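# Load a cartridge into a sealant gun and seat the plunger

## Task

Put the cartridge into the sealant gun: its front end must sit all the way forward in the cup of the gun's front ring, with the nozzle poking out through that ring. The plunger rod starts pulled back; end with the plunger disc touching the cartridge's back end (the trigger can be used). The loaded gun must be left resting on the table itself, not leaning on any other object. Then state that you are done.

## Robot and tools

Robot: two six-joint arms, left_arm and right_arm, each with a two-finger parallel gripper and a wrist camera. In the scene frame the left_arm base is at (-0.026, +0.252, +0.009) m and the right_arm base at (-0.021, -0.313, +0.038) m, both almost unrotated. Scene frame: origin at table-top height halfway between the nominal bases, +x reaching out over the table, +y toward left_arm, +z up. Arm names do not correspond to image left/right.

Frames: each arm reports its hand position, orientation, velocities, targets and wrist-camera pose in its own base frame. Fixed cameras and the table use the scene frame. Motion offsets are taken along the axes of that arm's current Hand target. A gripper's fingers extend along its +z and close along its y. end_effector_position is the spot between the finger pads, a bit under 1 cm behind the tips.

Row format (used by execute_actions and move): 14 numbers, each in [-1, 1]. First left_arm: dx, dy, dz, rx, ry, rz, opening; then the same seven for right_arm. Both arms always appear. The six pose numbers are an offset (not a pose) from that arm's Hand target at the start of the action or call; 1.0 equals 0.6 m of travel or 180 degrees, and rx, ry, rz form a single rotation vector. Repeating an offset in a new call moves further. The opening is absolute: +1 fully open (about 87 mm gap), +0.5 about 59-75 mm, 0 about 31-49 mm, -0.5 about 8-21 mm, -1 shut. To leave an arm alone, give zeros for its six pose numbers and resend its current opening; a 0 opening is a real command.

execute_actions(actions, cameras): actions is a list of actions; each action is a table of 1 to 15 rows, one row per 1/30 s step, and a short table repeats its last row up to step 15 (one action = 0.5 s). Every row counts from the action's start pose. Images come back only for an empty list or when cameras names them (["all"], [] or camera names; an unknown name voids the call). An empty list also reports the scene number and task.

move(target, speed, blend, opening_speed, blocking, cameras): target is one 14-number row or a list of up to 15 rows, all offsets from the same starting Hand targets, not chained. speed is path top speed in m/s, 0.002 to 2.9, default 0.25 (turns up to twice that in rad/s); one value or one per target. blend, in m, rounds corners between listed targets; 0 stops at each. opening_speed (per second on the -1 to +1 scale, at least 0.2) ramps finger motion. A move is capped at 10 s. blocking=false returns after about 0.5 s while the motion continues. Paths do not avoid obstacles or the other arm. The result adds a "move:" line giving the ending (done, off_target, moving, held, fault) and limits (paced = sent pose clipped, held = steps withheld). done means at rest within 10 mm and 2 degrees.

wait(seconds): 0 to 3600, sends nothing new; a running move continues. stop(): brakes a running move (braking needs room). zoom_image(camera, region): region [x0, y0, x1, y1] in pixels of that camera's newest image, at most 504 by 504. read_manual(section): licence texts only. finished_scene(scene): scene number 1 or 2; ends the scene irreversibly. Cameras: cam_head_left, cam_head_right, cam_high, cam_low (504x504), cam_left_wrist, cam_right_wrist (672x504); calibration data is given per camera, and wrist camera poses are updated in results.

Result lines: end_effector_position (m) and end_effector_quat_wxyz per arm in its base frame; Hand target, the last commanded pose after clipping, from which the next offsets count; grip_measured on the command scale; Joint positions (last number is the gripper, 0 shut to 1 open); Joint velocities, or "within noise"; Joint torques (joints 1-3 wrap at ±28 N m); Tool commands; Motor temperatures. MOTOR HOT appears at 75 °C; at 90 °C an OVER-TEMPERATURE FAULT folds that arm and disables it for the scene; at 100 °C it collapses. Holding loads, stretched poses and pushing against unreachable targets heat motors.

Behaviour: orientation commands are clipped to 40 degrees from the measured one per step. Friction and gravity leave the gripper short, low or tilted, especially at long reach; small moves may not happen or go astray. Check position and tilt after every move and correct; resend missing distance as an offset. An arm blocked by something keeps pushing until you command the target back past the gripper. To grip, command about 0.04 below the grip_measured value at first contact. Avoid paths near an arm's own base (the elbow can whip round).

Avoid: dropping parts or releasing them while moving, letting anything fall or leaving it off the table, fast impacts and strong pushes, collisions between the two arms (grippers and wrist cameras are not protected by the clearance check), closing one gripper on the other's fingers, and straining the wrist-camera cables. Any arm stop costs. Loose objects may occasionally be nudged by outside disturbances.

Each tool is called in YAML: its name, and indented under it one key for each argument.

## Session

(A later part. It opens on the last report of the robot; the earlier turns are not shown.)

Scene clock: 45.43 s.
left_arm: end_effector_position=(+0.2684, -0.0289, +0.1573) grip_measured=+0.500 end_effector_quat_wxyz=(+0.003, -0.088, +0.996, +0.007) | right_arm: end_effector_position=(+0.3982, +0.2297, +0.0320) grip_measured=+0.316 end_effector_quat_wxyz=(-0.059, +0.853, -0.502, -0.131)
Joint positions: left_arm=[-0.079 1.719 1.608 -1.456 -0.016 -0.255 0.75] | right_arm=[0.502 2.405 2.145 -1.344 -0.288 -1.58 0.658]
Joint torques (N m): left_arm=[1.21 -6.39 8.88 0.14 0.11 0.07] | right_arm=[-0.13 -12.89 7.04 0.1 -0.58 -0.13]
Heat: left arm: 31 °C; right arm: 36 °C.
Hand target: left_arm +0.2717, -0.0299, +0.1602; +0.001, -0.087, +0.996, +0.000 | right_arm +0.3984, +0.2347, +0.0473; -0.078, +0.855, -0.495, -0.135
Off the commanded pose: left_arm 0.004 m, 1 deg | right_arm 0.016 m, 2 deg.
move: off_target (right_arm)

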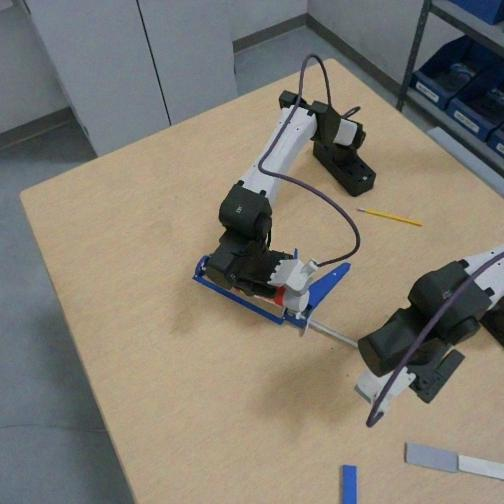

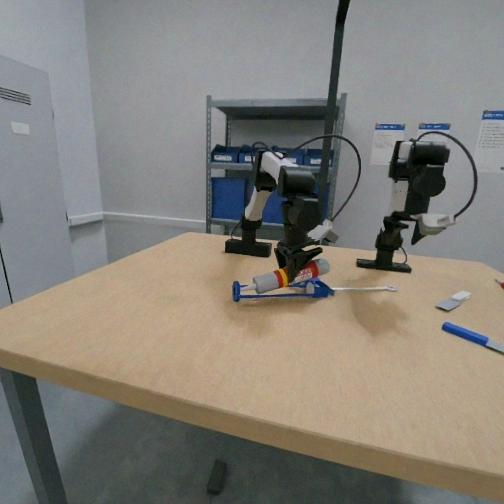

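move:
  target: [0,0,0,0,0,0,0.5,0.043,0,0,0,0,0,-0.15]
  speed: 0.1
  cameras: ["cam_high","cam_low"]

zoom_image:
  camera: "cam_high"
  region: [180, 230, 330, 340]

zoom_image:
  camera: "cam_low"
  region: [220, 230, 350, 310]

Scene clock: 46.90 s.
left_arm: end_effector_position=(+0.2684, -0.0289, +0.1573) grip_measured=+0.500 end_effector_quat_wxyz=(+0.003, -0.088, +0.996, +0.007) | right_arm: end_effector_position=(+0.4106, +0.2089, +0.0319) grip_measured=+0.316 end_effector_quat_wxyz=(-0.065, +0.852, -0.504, -0.130)
Joint positions: left_arm=[-0.079 1.719 1.608 -1.456 -0.016 -0.255 0.75] | right_arm=[0.449 2.405 2.145 -1.348 -0.288 -1.63 0.658]
Joint torques (N m): left_arm=[1.2 -6.39 8.84 0.13 0.12 0.06] | right_arm=[-0.09 -11.74 6.42 0.2 -0.56 -0.21]
Heat: left arm: 31 °C; right arm: 36 °C.
Hand target: left_arm +0.2717, -0.0299, +0.1602; +0.001, -0.087, +0.996, +0.000 | right_arm +0.4106, +0.2135, +0.0393; -0.078, +0.855, -0.495, -0.135
Off the commanded pose: left_arm 0.004 m, 1 deg | right_arm 0.009 m, 2 deg.
move: done

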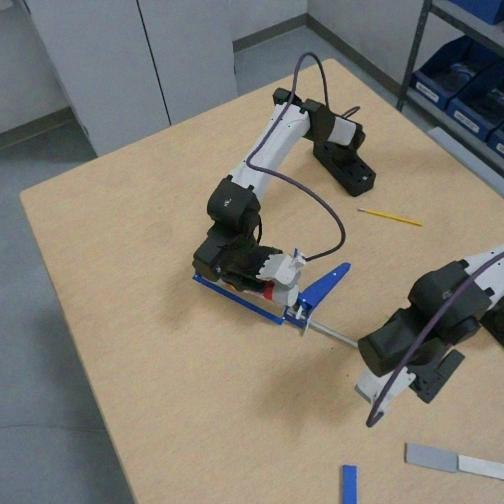

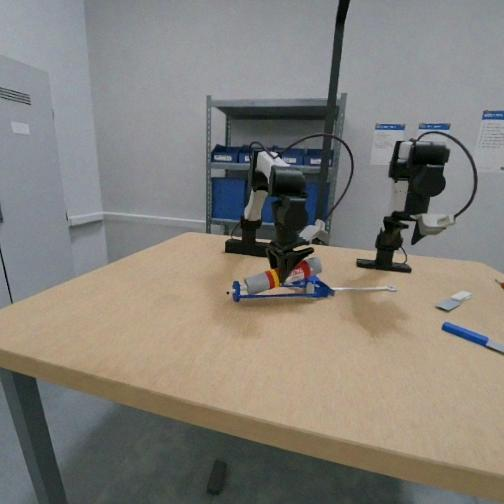

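Scaled by 3.360 from the camera's image (finer frame: 720x720).

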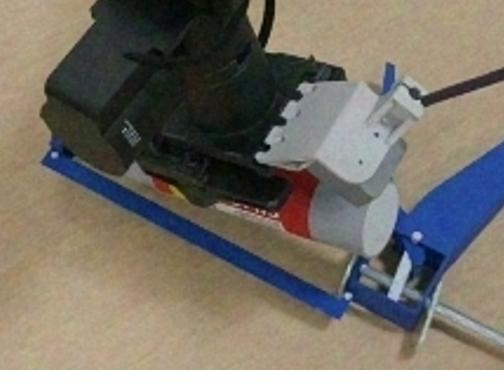

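Scaled by 3.877 from the camera's image (finer frame: 720x720).

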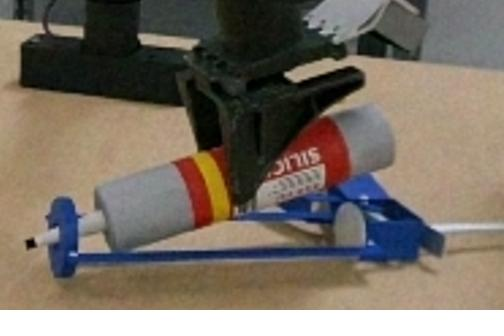

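move:
  target: [0,0,0,0,0,0,0.5,0.0398,0,0.0152,0,0.017,0,-0.15]
  speed: 0.08
  cameras: ["cam_high","cam_low"]

zoom_image:
  camera: "cam_high"
  region: [180, 230, 330, 340]

zoom_image:
  camera: "cam_low"
  region: [220, 230, 350, 310]

Scene clock: 48.80 s.
left_arm: end_effector_position=(+0.2684, -0.0289, +0.1573) grip_measured=+0.500 end_effector_quat_wxyz=(+0.003, -0.088, +0.996, +0.007) | right_arm: end_effector_position=(+0.4166, +0.1970, +0.0208) grip_measured=+0.316 end_effector_quat_wxyz=(-0.059, +0.855, -0.501, -0.118)
Joint positions: left_arm=[-0.079 1.719 1.608 -1.456 -0.016 -0.255 0.75] | right_arm=[0.43 2.405 2.101 -1.307 -0.262 -1.657 0.658]
Joint torques (N m): left_arm=[1.18 -6.38 8.87 0.13 0.11 0.07] | right_arm=[-0.35 -10.97 6.05 0.28 -0.28 -0.14]
Heat: left arm: 31 °C; right arm: 36 °C.
Hand target: left_arm +0.2717, -0.0299, +0.1602; +0.001, -0.087, +0.996, +0.000 | right_arm +0.4205, +0.1962, +0.0233; -0.065, +0.858, -0.497, -0.112
Off the commanded pose: left_arm 0.004 m, 1 deg | right_arm 0.005 m, 1 deg.
move: done

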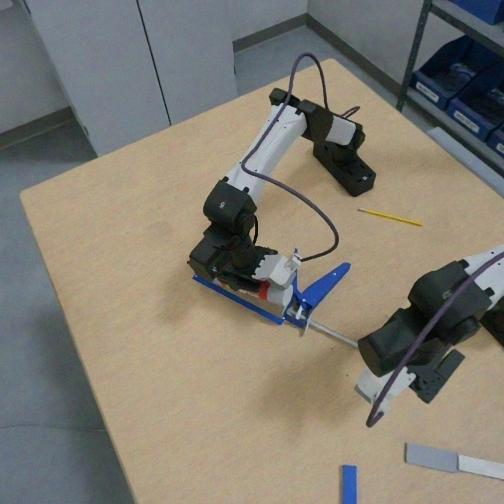

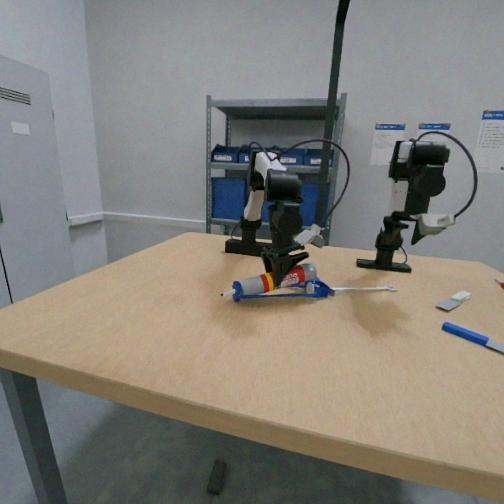

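Scaled by 3.360 from the camera's image (finer frame: 720x720).

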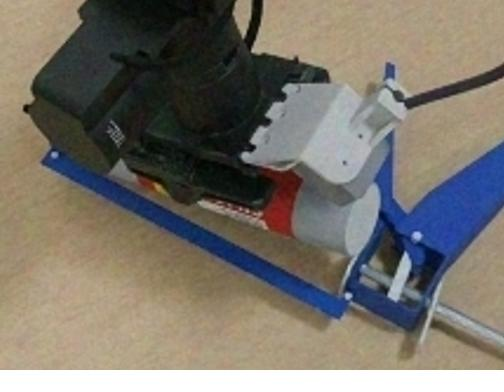

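Scaled by 3.877 from the camera's image (finer frame: 720x720).

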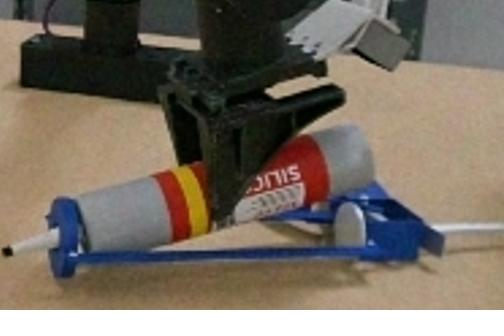

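move:
  target: [0,0,0,0,0,0,0.5,0.017,0,-0.013,0,0.006,0,-0.15]
  speed: 0.08
  cameras: ["cam_high","cam_low"]

zoom_image:
  camera: "cam_high"
  region: [180, 230, 330, 340]

zoom_image:
  camera: "cam_low"
  region: [220, 230, 350, 310]

Scene clock: 50.27 s.
left_arm: end_effector_position=(+0.2684, -0.0289, +0.1573) grip_measured=+0.500 end_effector_quat_wxyz=(+0.003, -0.088, +0.996, +0.007) | right_arm: end_effector_position=(+0.4176, +0.1922, +0.0208) grip_measured=+0.316 end_effector_quat_wxyz=(-0.056, +0.858, -0.498, -0.117)
Joint positions: left_arm=[-0.079 1.719 1.608 -1.456 -0.016 -0.255 0.75] | right_arm=[0.422 2.405 2.101 -1.314 -0.256 -1.674 0.658]
Joint torques (N m): left_arm=[1.25 -6.38 8.83 0.14 0.11 0.05] | right_arm=[-1.22 -10.8 8.29 0.12 -0.15 -0.15]
Heat: left arm: 31 °C; right arm: 36 °C.
Hand target: left_arm +0.2717, -0.0299, +0.1602; +0.001, -0.087, +0.996, +0.000 | right_arm +0.4264, +0.1859, +0.0282; -0.060, +0.859, -0.498, -0.104
Off the commanded pose: left_arm 0.004 m, 1 deg | right_arm 0.013 m, 2 deg.
move: off_target (right_arm)

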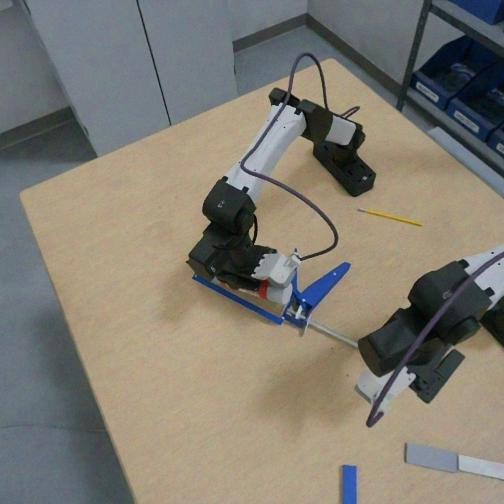

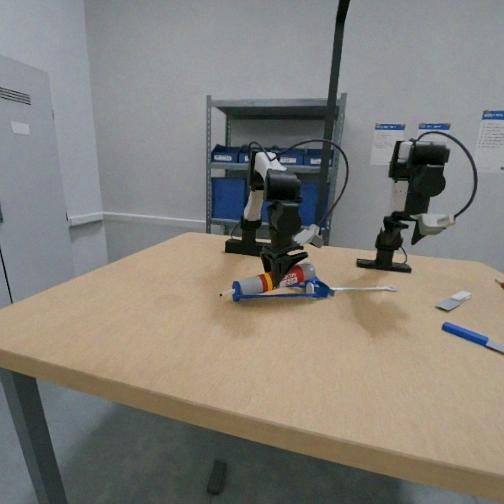

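Scaled by 3.360 from the camera's image (finer frame: 720x720).

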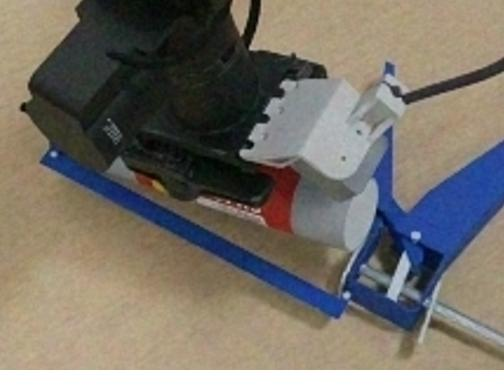

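Scaled by 3.877 from the camera's image (finer frame: 720x720).

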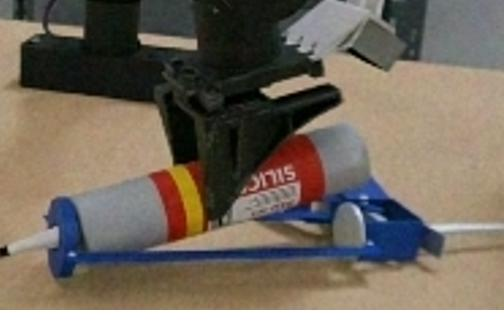

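move:
  target:
    - [0,0,0,0,0,0,0.5,-0.002,0,-0.016,0,0,0,-0.15]
    - [0,0,0,0,0,0,0.5,0.008,0,-0.018,0,0,0,-0.15]
  speed: 0.08
  blend: [0.002,0]
  cameras: ["cam_high","cam_low"]

zoom_image:
  camera: "cam_high"
  region: [180, 230, 330, 340]

zoom_image:
  camera: "cam_low"
  region: [220, 230, 350, 310]

Scene clock: 51.83 s.
left_arm: end_effector_position=(+0.2684, -0.0289, +0.1573) grip_measured=+0.500 end_effector_quat_wxyz=(+0.003, -0.088, +0.996, +0.007) | right_arm: end_effector_position=(+0.4182, +0.1828, +0.0265) grip_measured=+0.316 end_effector_quat_wxyz=(-0.052, +0.856, -0.500, -0.121)
Joint positions: left_arm=[-0.079 1.719 1.608 -1.456 -0.016 -0.255 0.75] | right_arm=[0.402 2.405 2.123 -1.353 -0.256 -1.691 0.658]
Joint torques (N m): left_arm=[1.25 -6.38 8.92 0.13 0.12 0.06] | right_arm=[-0.88 -10.51 10.17 0.02 -0.14 -0.13]
Heat: left arm: 31 °C; right arm: 36 °C.
Hand target: left_arm +0.2717, -0.0299, +0.1602; +0.001, -0.087, +0.996, +0.000 | right_arm +0.4300, +0.1796, +0.0375; -0.060, +0.859, -0.498, -0.104
Off the commanded pose: left_arm 0.004 m, 1 deg | right_arm 0.017 m, 2 deg.
move: off_target (right_arm)

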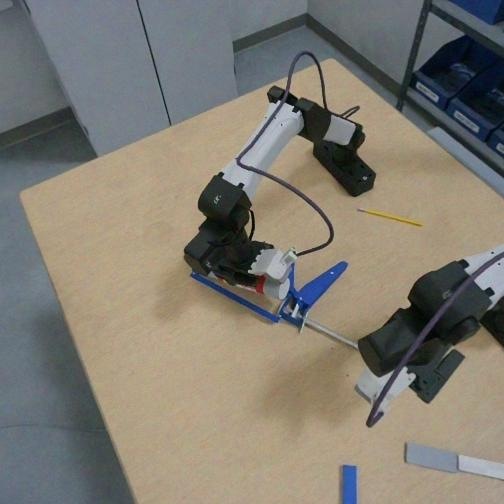

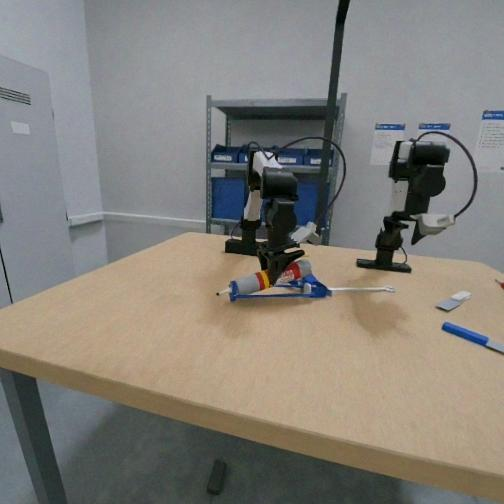

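Scaled by 3.360 from the camera's image (finer frame: 720x720).

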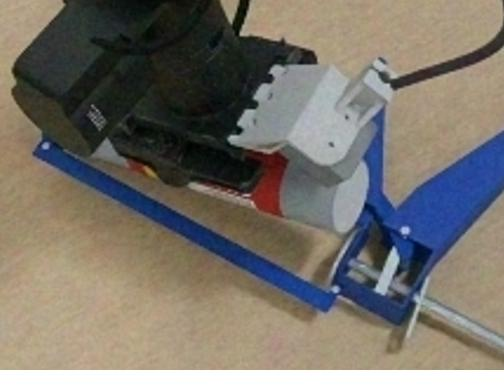

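Scaled by 3.877 from the camera's image (finer frame: 720x720).

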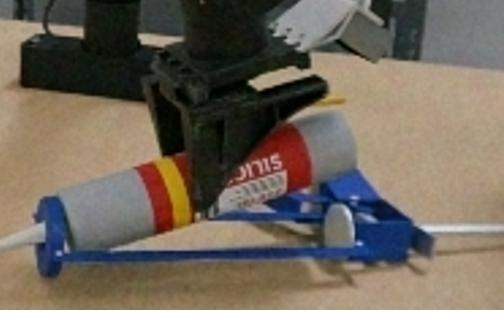

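move:
  target:
    - [0,0,0,0,0,0,0.5,-0.0078,0,0.0242,0,0.011,0,-0.15]
    - [0,0,0,0,0,0,0.5,0.01,0,0.0195,0,0.011,0,-0.15]
  speed: 0.08
  cameras: ["cam_high","cam_low"]

zoom_image:
  camera: "cam_high"
  region: [180, 230, 330, 340]

zoom_image:
  camera: "cam_low"
  region: [220, 230, 350, 310]

Scene clock: 54.37 s.
left_arm: end_effector_position=(+0.2684, -0.0289, +0.1573) grip_measured=+0.500 end_effector_quat_wxyz=(+0.003, -0.088, +0.996, +0.007) | right_arm: end_effector_position=(+0.4211, +0.1825, +0.0211) grip_measured=+0.316 end_effector_quat_wxyz=(-0.046, +0.858, -0.500, -0.105)
Joint positions: left_arm=[-0.079 1.719 1.608 -1.456 -0.016 -0.255 0.75] | right_arm=[0.412 2.405 2.103 -1.319 -0.224 -1.68 0.658]
Joint torques (N m): left_arm=[1.2 -6.41 8.9 0.13 0.12 0.06] | right_arm=[-1.14 -10.51 7.42 0.31 -0.12 -0.17]
Heat: left arm: 31 °C; right arm: 36 °C.
Hand target: left_arm +0.2717, -0.0299, +0.1602; +0.001, -0.087, +0.996, +0.000 | right_arm +0.4315, +0.1770, +0.0247; -0.052, +0.861, -0.499, -0.089
Off the commanded pose: left_arm 0.004 m, 1 deg | right_arm 0.012 m, 2 deg.
move: off_target (right_arm)

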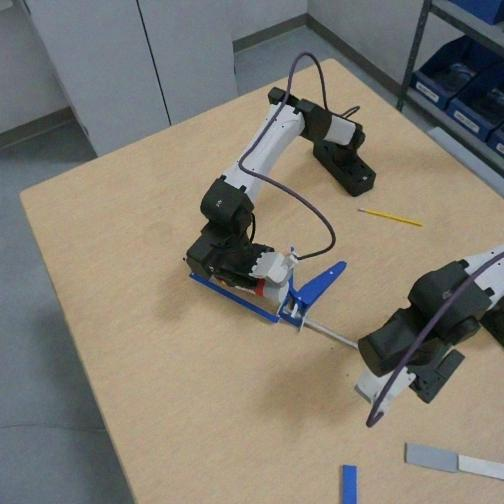

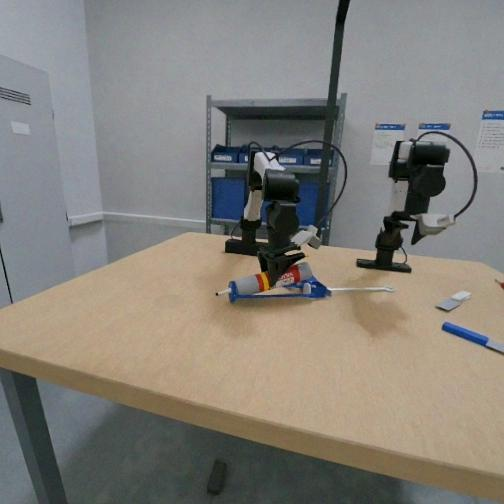

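Scaled by 3.360 from the camera's image (finer frame: 720x720).

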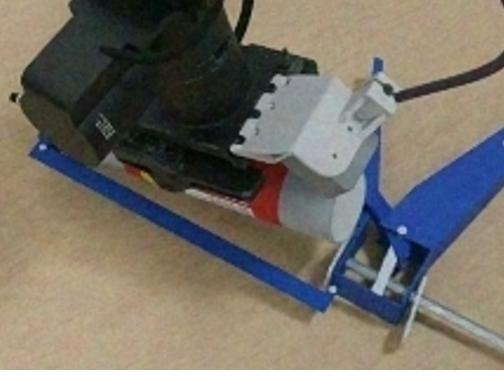

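Scaled by 3.877 from the camera's image (finer frame: 720x720).

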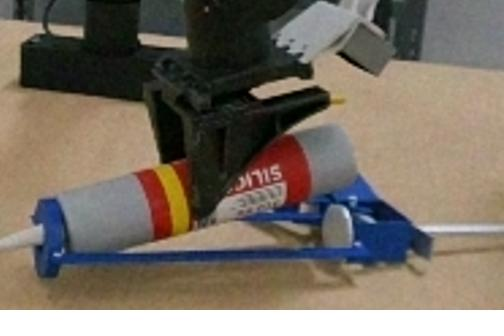

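move:
  target:
    - [0,0,0,0,0,0,0.5,-0.0107,0,0.0142,0,-0.008,0,-0.15]
    - [0,0,0,0,0,0,0.5,0.0073,0,0.0103,0,-0.008,0,-0.15]
  speed: 0.08
  cameras: ["cam_high","cam_low"]

zoom_image:
  camera: "cam_high"
  region: [180, 230, 330, 340]

zoom_image:
  camera: "cam_low"
  region: [220, 230, 350, 310]

Scene clock: 57.33 s.
left_arm: end_effector_position=(+0.2684, -0.0289, +0.1573) grip_measured=+0.500 end_effector_quat_wxyz=(+0.003, -0.088, +0.996, +0.007) | right_arm: end_effector_position=(+0.4256, +0.1756, +0.0148) grip_measured=+0.316 end_effector_quat_wxyz=(-0.049, +0.858, -0.500, -0.106)
Joint positions: left_arm=[-0.079 1.719 1.608 -1.456 -0.016 -0.255 0.75] | right_arm=[0.392 2.413 2.092 -1.302 -0.228 -1.701 0.658]
Joint torques (N m): left_arm=[1.21 -6.34 8.9 0.13 0.12 0.06] | right_arm=[-0.79 -10.32 7.6 0.26 -0.31 -0.13]
Heat: left arm: 31 °C; right arm: 37 °C.
Hand target: left_arm +0.2717, -0.0299, +0.1602; +0.001, -0.087, +0.996, +0.000 | right_arm +0.4330, +0.1744, +0.0176; -0.058, +0.859, -0.498, -0.100
Off the commanded pose: left_arm 0.004 m, 1 deg | right_arm 0.008 m, 1 deg.
move: done

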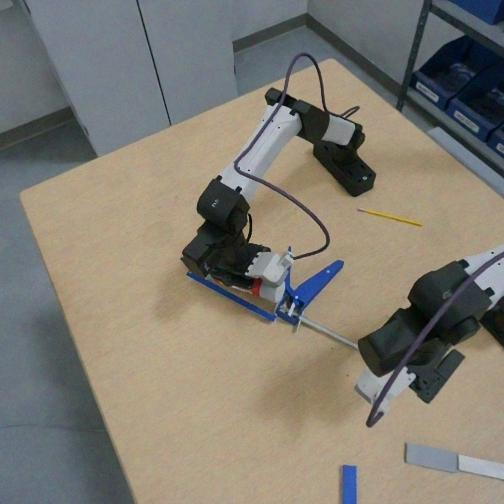

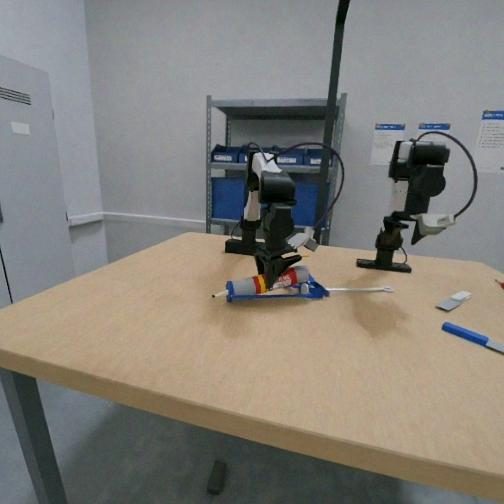

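Scaled by 3.360 from the camera's image (finer frame: 720x720).

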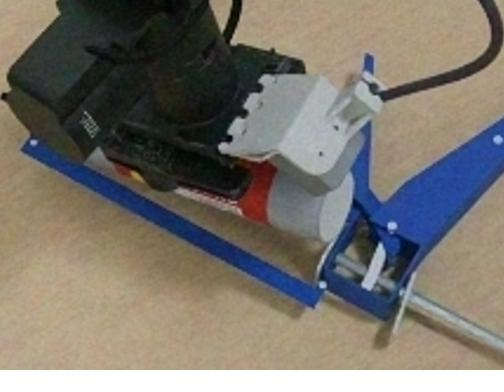

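Scaled by 3.877 from the camera's image (finer frame: 720x720).

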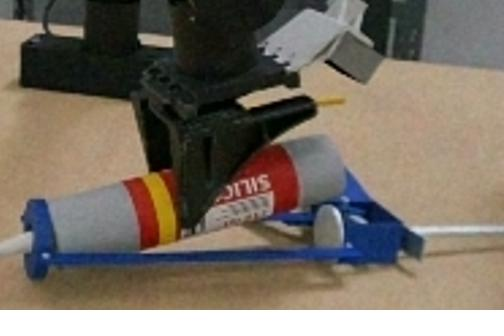

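wait:
  seconds: 0
  cameras: ["cam_right_wrist","cam_head_left","cam_head_right","cam_left_wrist"]

zoom_image:
  camera: "cam_head_left"
  region: [240, 200, 360, 300]

zoom_image:
  camera: "cam_head_right"
  region: [250, 200, 390, 310]

Scene clock: 58.00 s.
left_arm: end_effector_position=(+0.2684, -0.0289, +0.1573) grip_measured=+0.500 end_effector_quat_wxyz=(+0.003, -0.088, +0.996, +0.007) | right_arm: end_effector_position=(+0.4256, +0.1756, +0.0148) grip_measured=+0.316 end_effector_quat_wxyz=(-0.049, +0.858, -0.499, -0.106)
Joint positions: left_arm=[-0.079 1.719 1.608 -1.456 -0.016 -0.255 0.75] | right_arm=[0.392 2.413 2.092 -1.302 -0.228 -1.701 0.658]
Joint torques (N m): left_arm=[1.28 -6.34 8.92 0.14 0.11 0.07] | right_arm=[-0.81 -10.29 7.57 0.25 -0.32 -0.13]
Heat: left arm: 31 °C; right arm: 37 °C.
Hand target: left_arm +0.2717, -0.0299, +0.1602; +0.001, -0.087, +0.996, +0.000 | right_arm +0.4330, +0.1745, +0.0176; -0.058, +0.860, -0.498, -0.100
Tool commands: left_gripper/opening=+0.5 right_gripper/opening=-0.15
Off the commanded pose: left_arm 0.004 m, 1 deg | right_arm 0.008 m, 1 deg.
cam_left_wrist: T_world_to_cam=[[0.14106, -0.98997, -0.008, -0.0632], [-0.58506, -0.08988, 0.806, 0.04036], [-0.79863, -0.10901, -0.59187, 0.44797]] pos_world=[0.39029, -0.0101, 0.2321]
cam_right_wrist: T_world_to_cam=[[0.87913, 0.47656, 0.0052, -0.45931], [0.40483, -0.75247, 0.51952, -0.01645], [0.25149, -0.45462, -0.85444, 0.12761]] pos_world=[0.37836, 0.26452, 0.11997]
Images, in order (width x height): cam_head_left 504x504, cam_head_right 504x504, cam_left_wrist 672x504, cam_right_wrist 672x504.

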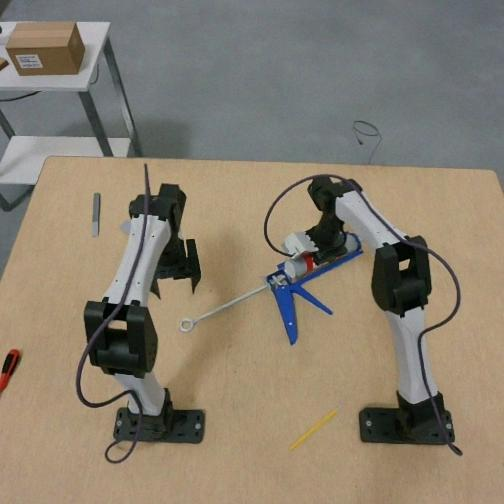

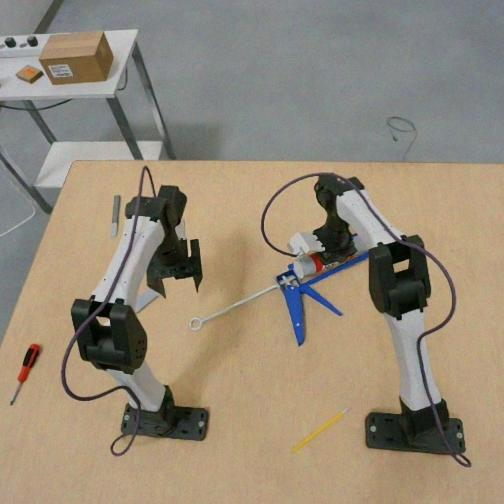

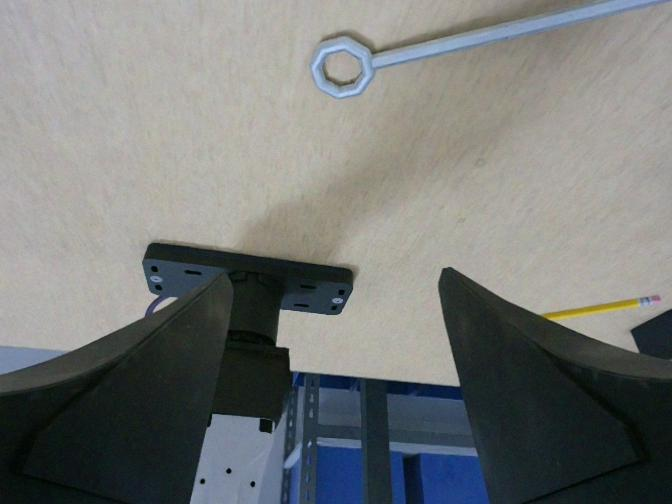

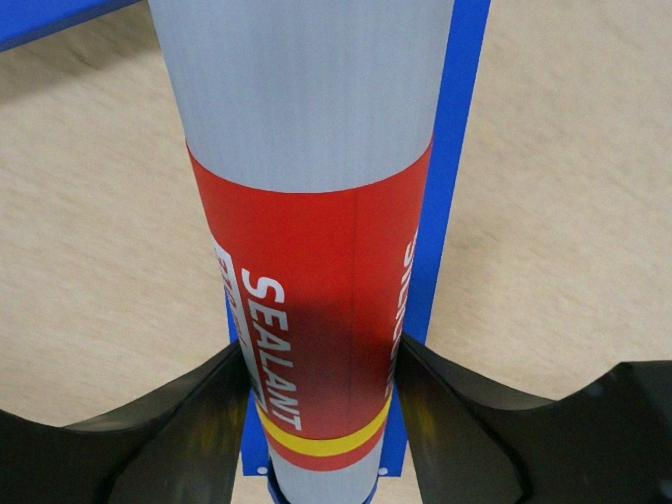

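Scaled by 4.200 from the camera's image (finer frame: 720x720).

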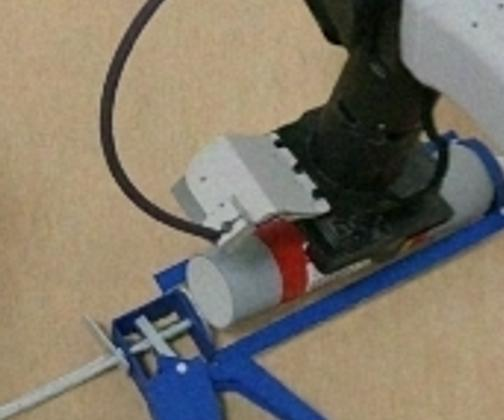

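Scaled by 3.600 from the camera's image (finer frame: 720x720).

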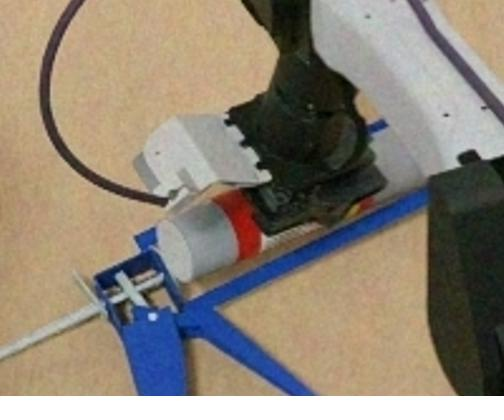

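move:
  target:
    - [0.008,-0.046,0.16,0,0,0.406,0.3,0,0,0,0,0,0,-0.15]
    - [0.008,-0.046,0.275,0,0,0.406,0.3,0,0,0,0,0,0,-0.15]
  speed: 0.25
  cameras: ["cam_left_wrist","cam_high"]

Scene clock: 64.80 s.
left_arm: end_effector_position=(+0.2733, -0.0549, +0.0022) grip_measured=+0.300 end_effector_quat_wxyz=(+0.003, +0.517, +0.856, +0.008) | right_arm: end_effector_position=(+0.4256, +0.1756, +0.0148) grip_measured=+0.316 end_effector_quat_wxyz=(-0.049, +0.858, -0.499, -0.106)
Joint positions: left_arm=[-0.312 1.807 1.077 -0.832 -0.013 0.776 0.65] | right_arm=[0.392 2.413 2.092 -1.302 -0.228 -1.701 0.658]
Joint torques (N m): left_arm=[0.21 -6.6 4.77 0.42 0.16 0.08] | right_arm=[-0.8 -10.29 7.56 0.26 -0.32 -0.13]
Heat: left arm: 31 °C; right arm: 37 °C.
Hand target: left_arm +0.2717, -0.0579, -0.0049; +0.000, +0.523, +0.852, +0.000 | right_arm +0.4330, +0.1745, +0.0176; -0.058, +0.860, -0.498, -0.100
Off the commanded pose: left_arm 0.008 m, 1 deg | right_arm 0.008 m, 1 deg.
move: done
cam_left_wrist: T_world_to_cam=[[-0.90107, -0.43358, -0.00934, 0.22441], [-0.25979, 0.5224, 0.81216, 0.11066], [-0.34725, 0.73424, -0.58335, 0.28023]] pos_world=[0.32827, -0.16627, 0.0757]
Images, in order (width x height): cam_high 504x504, cam_left_wrist 672x504.

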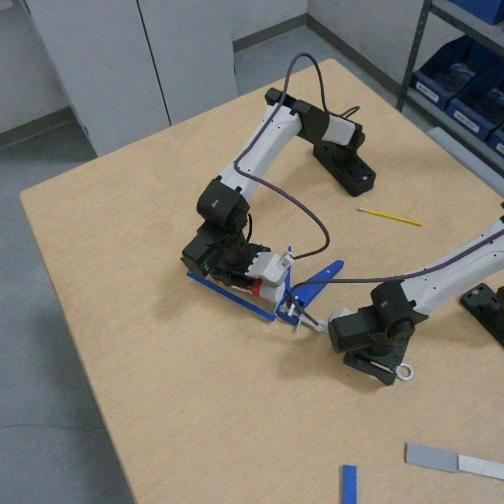

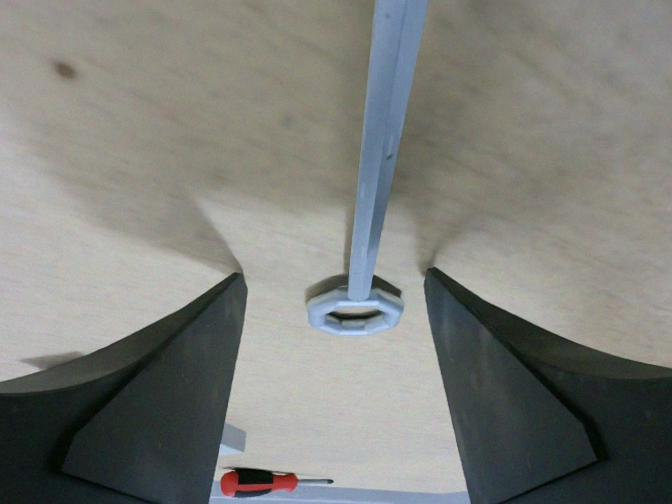

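move:
  target: [0,-0.010,0,0,0,0,0.3,0,0,0,0,0,0,-0.15]

move:
  target: [0,0,0,0,0,0,-0.8,0,0,0,0,0,0,-0.15]
  opening_speed: 1.5
  cameras: ["cam_left_wrist"]

Scene clock: 65.93 s.
left_arm: end_effector_position=(+0.2705, -0.0565, +0.0002) grip_measured=+0.300 end_effector_quat_wxyz=(+0.000, +0.521, +0.854, +0.007) | right_arm: end_effector_position=(+0.4256, +0.1756, +0.0148) grip_measured=+0.316 end_effector_quat_wxyz=(-0.049, +0.858, -0.499, -0.106)
Joint positions: left_arm=[-0.32 1.807 1.068 -0.827 -0.013 0.776 0.65] | right_arm=[0.392 2.413 2.092 -1.302 -0.228 -1.701 0.658]
Joint torques (N m): left_arm=[-0.31 -7.84 4.07 0.42 0.15 -0.08] | right_arm=[-0.8 -10.32 7.57 0.26 -0.32 -0.13]
Heat: left arm: 31 °C; right arm: 37 °C.
Hand target: left_arm +0.2665, -0.0607, -0.0049; +0.000, +0.523, +0.852, +0.000 | right_arm +0.4330, +0.1745, +0.0176; -0.058, +0.860, -0.498, -0.100
Off the commanded pose: left_arm 0.008 m, 1 deg | right_arm 0.008 m, 1 deg.
move: done

Scene clock: 67.00 s.
left_arm: end_effector_position=(+0.2699, -0.0589, +0.0001) grip_measured=-0.774 end_effector_quat_wxyz=(+0.001, +0.524, +0.852, +0.006) | right_arm: end_effector_position=(+0.4254, +0.1755, +0.0148) grip_measured=+0.316 end_effector_quat_wxyz=(-0.048, +0.858, -0.499, -0.106)
Joint positions: left_arm=[-0.328 1.807 1.068 -0.827 -0.011 0.775 0.113] | right_arm=[0.392 2.413 2.092 -1.303 -0.228 -1.701 0.658]
Joint torques (N m): left_arm=[0.42 -7.9 3.92 0.39 0.14 -0.08] | right_arm=[-0.8 -10.28 7.6 0.26 -0.32 -0.13]
Heat: left arm: 31 °C; right arm: 37 °C.
Hand target: left_arm +0.2664, -0.0606, -0.0049; +0.000, +0.523, +0.852, +0.000 | right_arm +0.4329, +0.1745, +0.0176; -0.058, +0.859, -0.498, -0.100
Off the commanded pose: left_arm 0.006 m, 1 deg | right_arm 0.008 m, 1 deg.
move: done
cam_left_wrist: T_world_to_cam=[[-0.90761, -0.41979, -0.0041, 0.22228], [-0.24734, 0.52681, 0.8132, 0.11045], [-0.33922, 0.73908, -0.58197, 0.27888]] pos_world=[0.32366, -0.17098, 0.07339]

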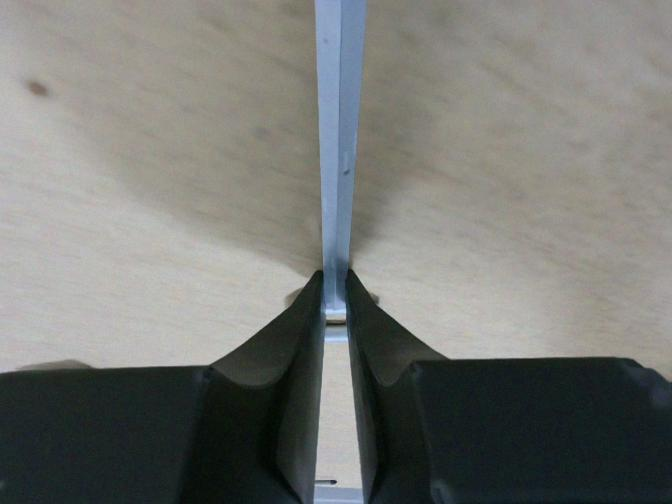

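move:
  target: [0,0,0,0,0,0,-0.8,0,0,0,0,0,0.0195,0,-0.0042,0,0,0,-0.15]
  speed: 0.06
  cameras: ["cam_high","cam_low","cam_right_wrist"]


move:
  target: [0,0,0,0,0,0,-0.8,0.0195,0,-0.0042,0,0,0,-0.15]
  speed: 0.06
  cameras: ["cam_high","cam_low","cam_right_wrist"]

zoom_image:
  camera: "cam_high"
  region: [180, 230, 330, 340]

zoom_image:
  camera: "cam_low"
  region: [220, 230, 350, 310]

Scene clock: 68.40 s.
left_arm: end_effector_position=(+0.2699, -0.0591, +0.0001) grip_measured=-0.774 end_effector_quat_wxyz=(+0.001, +0.524, +0.852, +0.005) | right_arm: end_effector_position=(+0.4281, +0.1686, +0.0111) grip_measured=+0.316 end_effector_quat_wxyz=(-0.049, +0.859, -0.498, -0.111)
Joint positions: left_arm=[-0.328 1.807 1.068 -0.827 -0.01 0.775 0.113] | right_arm=[0.374 2.421 2.092 -1.304 -0.234 -1.724 0.658]
Joint torques (N m): left_arm=[0.43 -7.98 3.97 0.41 0.12 -0.07] | right_arm=[-1.37 -10.22 9.14 0.1 -0.25 -0.16]
Heat: left arm: 31 °C; right arm: 37 °C.
Hand target: left_arm +0.2664, -0.0606, -0.0049; +0.000, +0.523, +0.852, +0.000 | right_arm +0.4390, +0.1640, +0.0175; -0.058, +0.859, -0.498, -0.100
Off the commanded pose: left_arm 0.006 m, 1 deg | right_arm 0.013 m, 2 deg.
move: off_target (right_arm)
cam_right_wrist: T_world_to_cam=[[0.87779, 0.47905, 0.00131, -0.45798], [0.41066, -0.75387, 0.51287, -0.02294], [0.24668, -0.44966, -0.85846, 0.12195]] pos_world=[0.38135, 0.25693, 0.11706]

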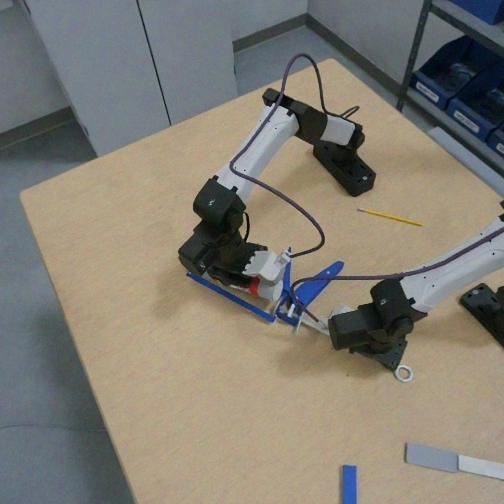

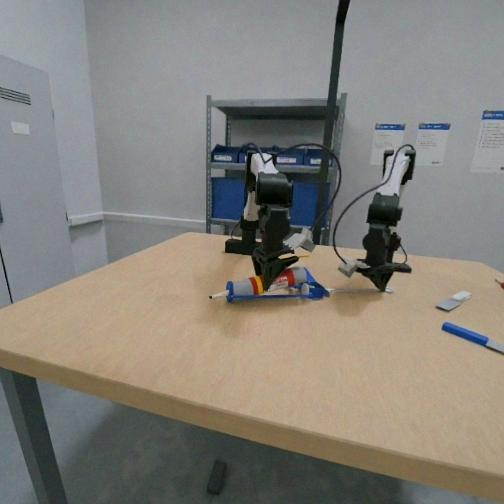

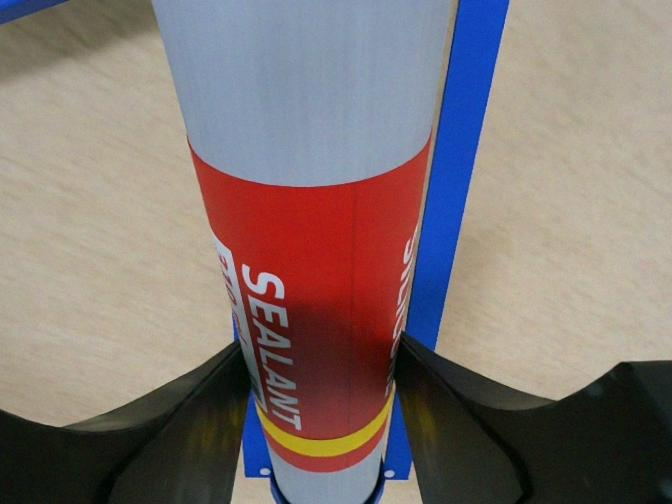

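Scaled by 3.360 from the camera's image (finer frame: 720x720).

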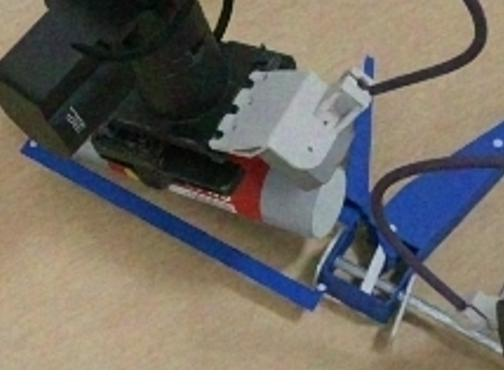

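Scaled by 3.877 from the camera's image (finer frame: 720x720).

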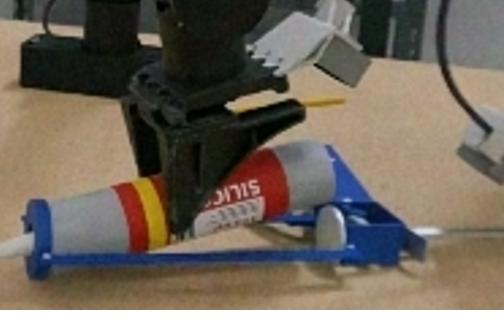

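move:
  target: [0,0,0,0,0,0,-0.8,0.013,0,-0.012,0,0.004,0,-0.15]
  speed: 0.06
  cameras: ["cam_high","cam_low"]

zoom_image:
  camera: "cam_high"
  region: [180, 230, 330, 340]

zoom_image:
  camera: "cam_low"
  region: [220, 230, 350, 310]

Scene clock: 70.13 s.
left_arm: end_effector_position=(+0.2699, -0.0591, +0.0001) grip_measured=-0.774 end_effector_quat_wxyz=(+0.001, +0.524, +0.852, +0.005) | right_arm: end_effector_position=(+0.4271, +0.1675, +0.0135) grip_measured=+0.316 end_effector_quat_wxyz=(-0.049, +0.861, -0.493, -0.118)
Joint positions: left_arm=[-0.328 1.807 1.068 -0.827 -0.01 0.775 0.113] | right_arm=[0.368 2.425 2.108 -1.329 -0.244 -1.742 0.658]
Joint torques (N m): left_arm=[0.43 -7.95 3.95 0.4 0.12 -0.06] | right_arm=[-2.14 -10.37 9.85 0.09 -0.02 -0.13]
Heat: left arm: 31 °C; right arm: 37 °C.
Hand target: left_arm +0.2664, -0.0606, -0.0049; +0.000, +0.523, +0.852, +0.000 | right_arm +0.4434, +0.1561, +0.0226; -0.055, +0.860, -0.498, -0.095
Off the commanded pose: left_arm 0.006 m, 1 deg | right_arm 0.022 m, 3 deg.
move: off_target (right_arm)

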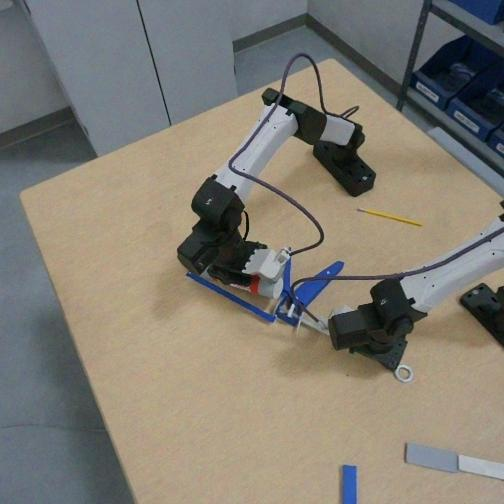

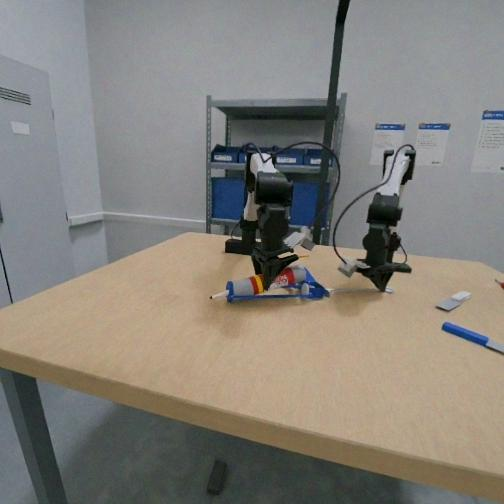

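Scaled by 3.360 from the camera's image (finer frame: 720x720).

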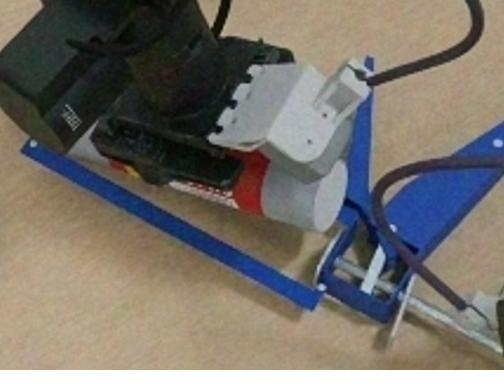

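Scaled by 3.877 from the camera's image (finer frame: 720x720).

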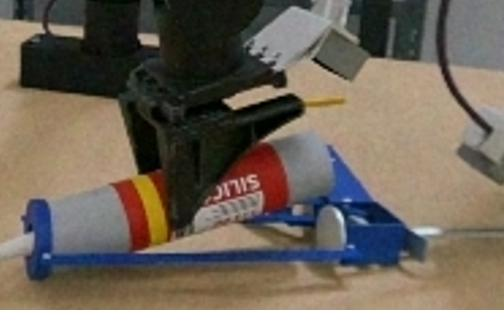

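move:
  target:
    - [0,0,0,0,0,0,-0.8,-0.022,0,0.016,0,-0.004,0,-0.15]
    - [0,0,0,0,0,0,-0.8,0.006,0,0.014,0,-0.004,0,-0.15]
    - [0,0,0,0,0,0,-0.8,0.008,0,0.007,0,-0.004,0,-0.15]
  speed: 0.08
  cameras: ["cam_high","cam_low"]

zoom_image:
  camera: "cam_low"
  region: [220, 240, 320, 310]

zoom_image:
  camera: "cam_high"
  region: [180, 230, 330, 340]

Scene clock: 72.67 s.
left_arm: end_effector_position=(+0.2699, -0.0591, +0.0001) grip_measured=-0.774 end_effector_quat_wxyz=(+0.001, +0.524, +0.852, +0.005) | right_arm: end_effector_position=(+0.4282, +0.1673, +0.0091) grip_measured=+0.315 end_effector_quat_wxyz=(-0.053, +0.860, -0.491, -0.125)
Joint positions: left_arm=[-0.328 1.807 1.068 -0.827 -0.01 0.775 0.113] | right_arm=[0.36 2.435 2.109 -1.323 -0.261 -1.754 0.658]
Joint torques (N m): left_arm=[0.42 -7.94 4 0.4 0.13 -0.07] | right_arm=[-2.54 -10.51 9.63 0.11 0.01 -0.13]
Heat: left arm: 31 °C; right arm: 38 °C.
Hand target: left_arm +0.2664, -0.0606, -0.0049; +0.000, +0.523, +0.852, +0.000 | right_arm +0.4455, +0.1527, +0.0176; -0.058, +0.859, -0.498, -0.100
Off the commanded pose: left_arm 0.006 m, 1 deg | right_arm 0.024 m, 3 deg.
move: off_target (right_arm)

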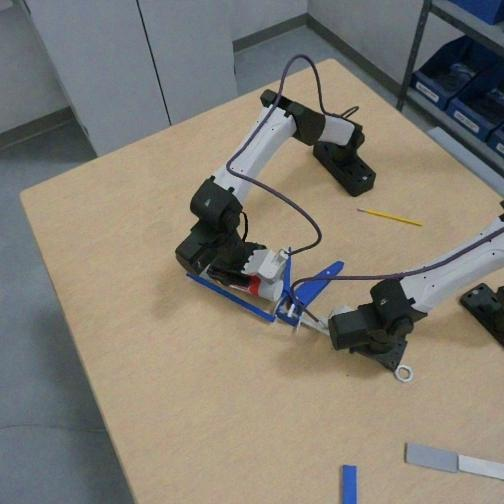

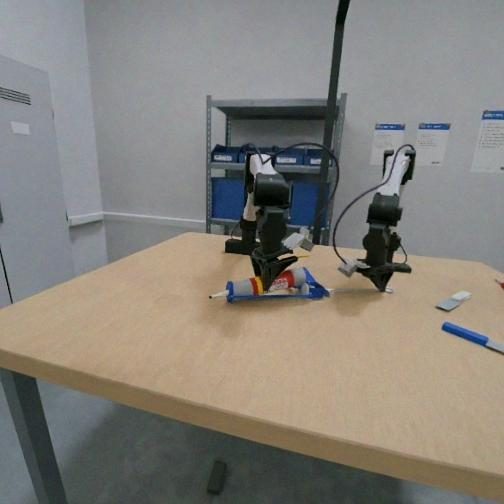

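Scaled by 5.040 from the camera's image (finer frame: 720x720).

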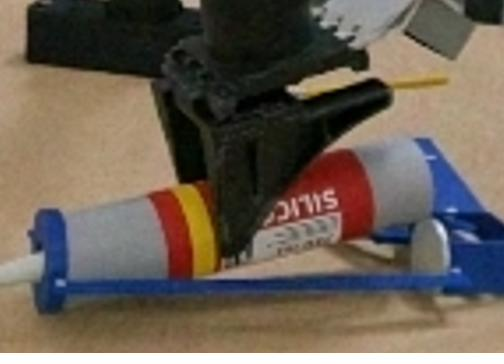

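Scaled by 3.360 from the camera's image (finer frame: 720x720).

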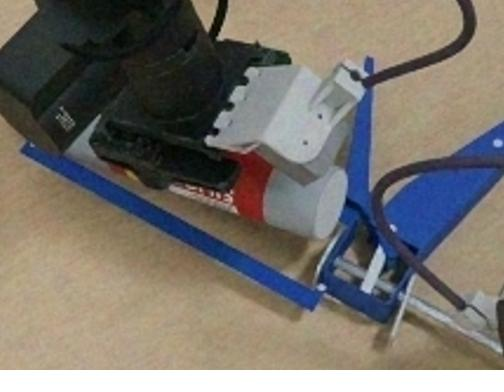

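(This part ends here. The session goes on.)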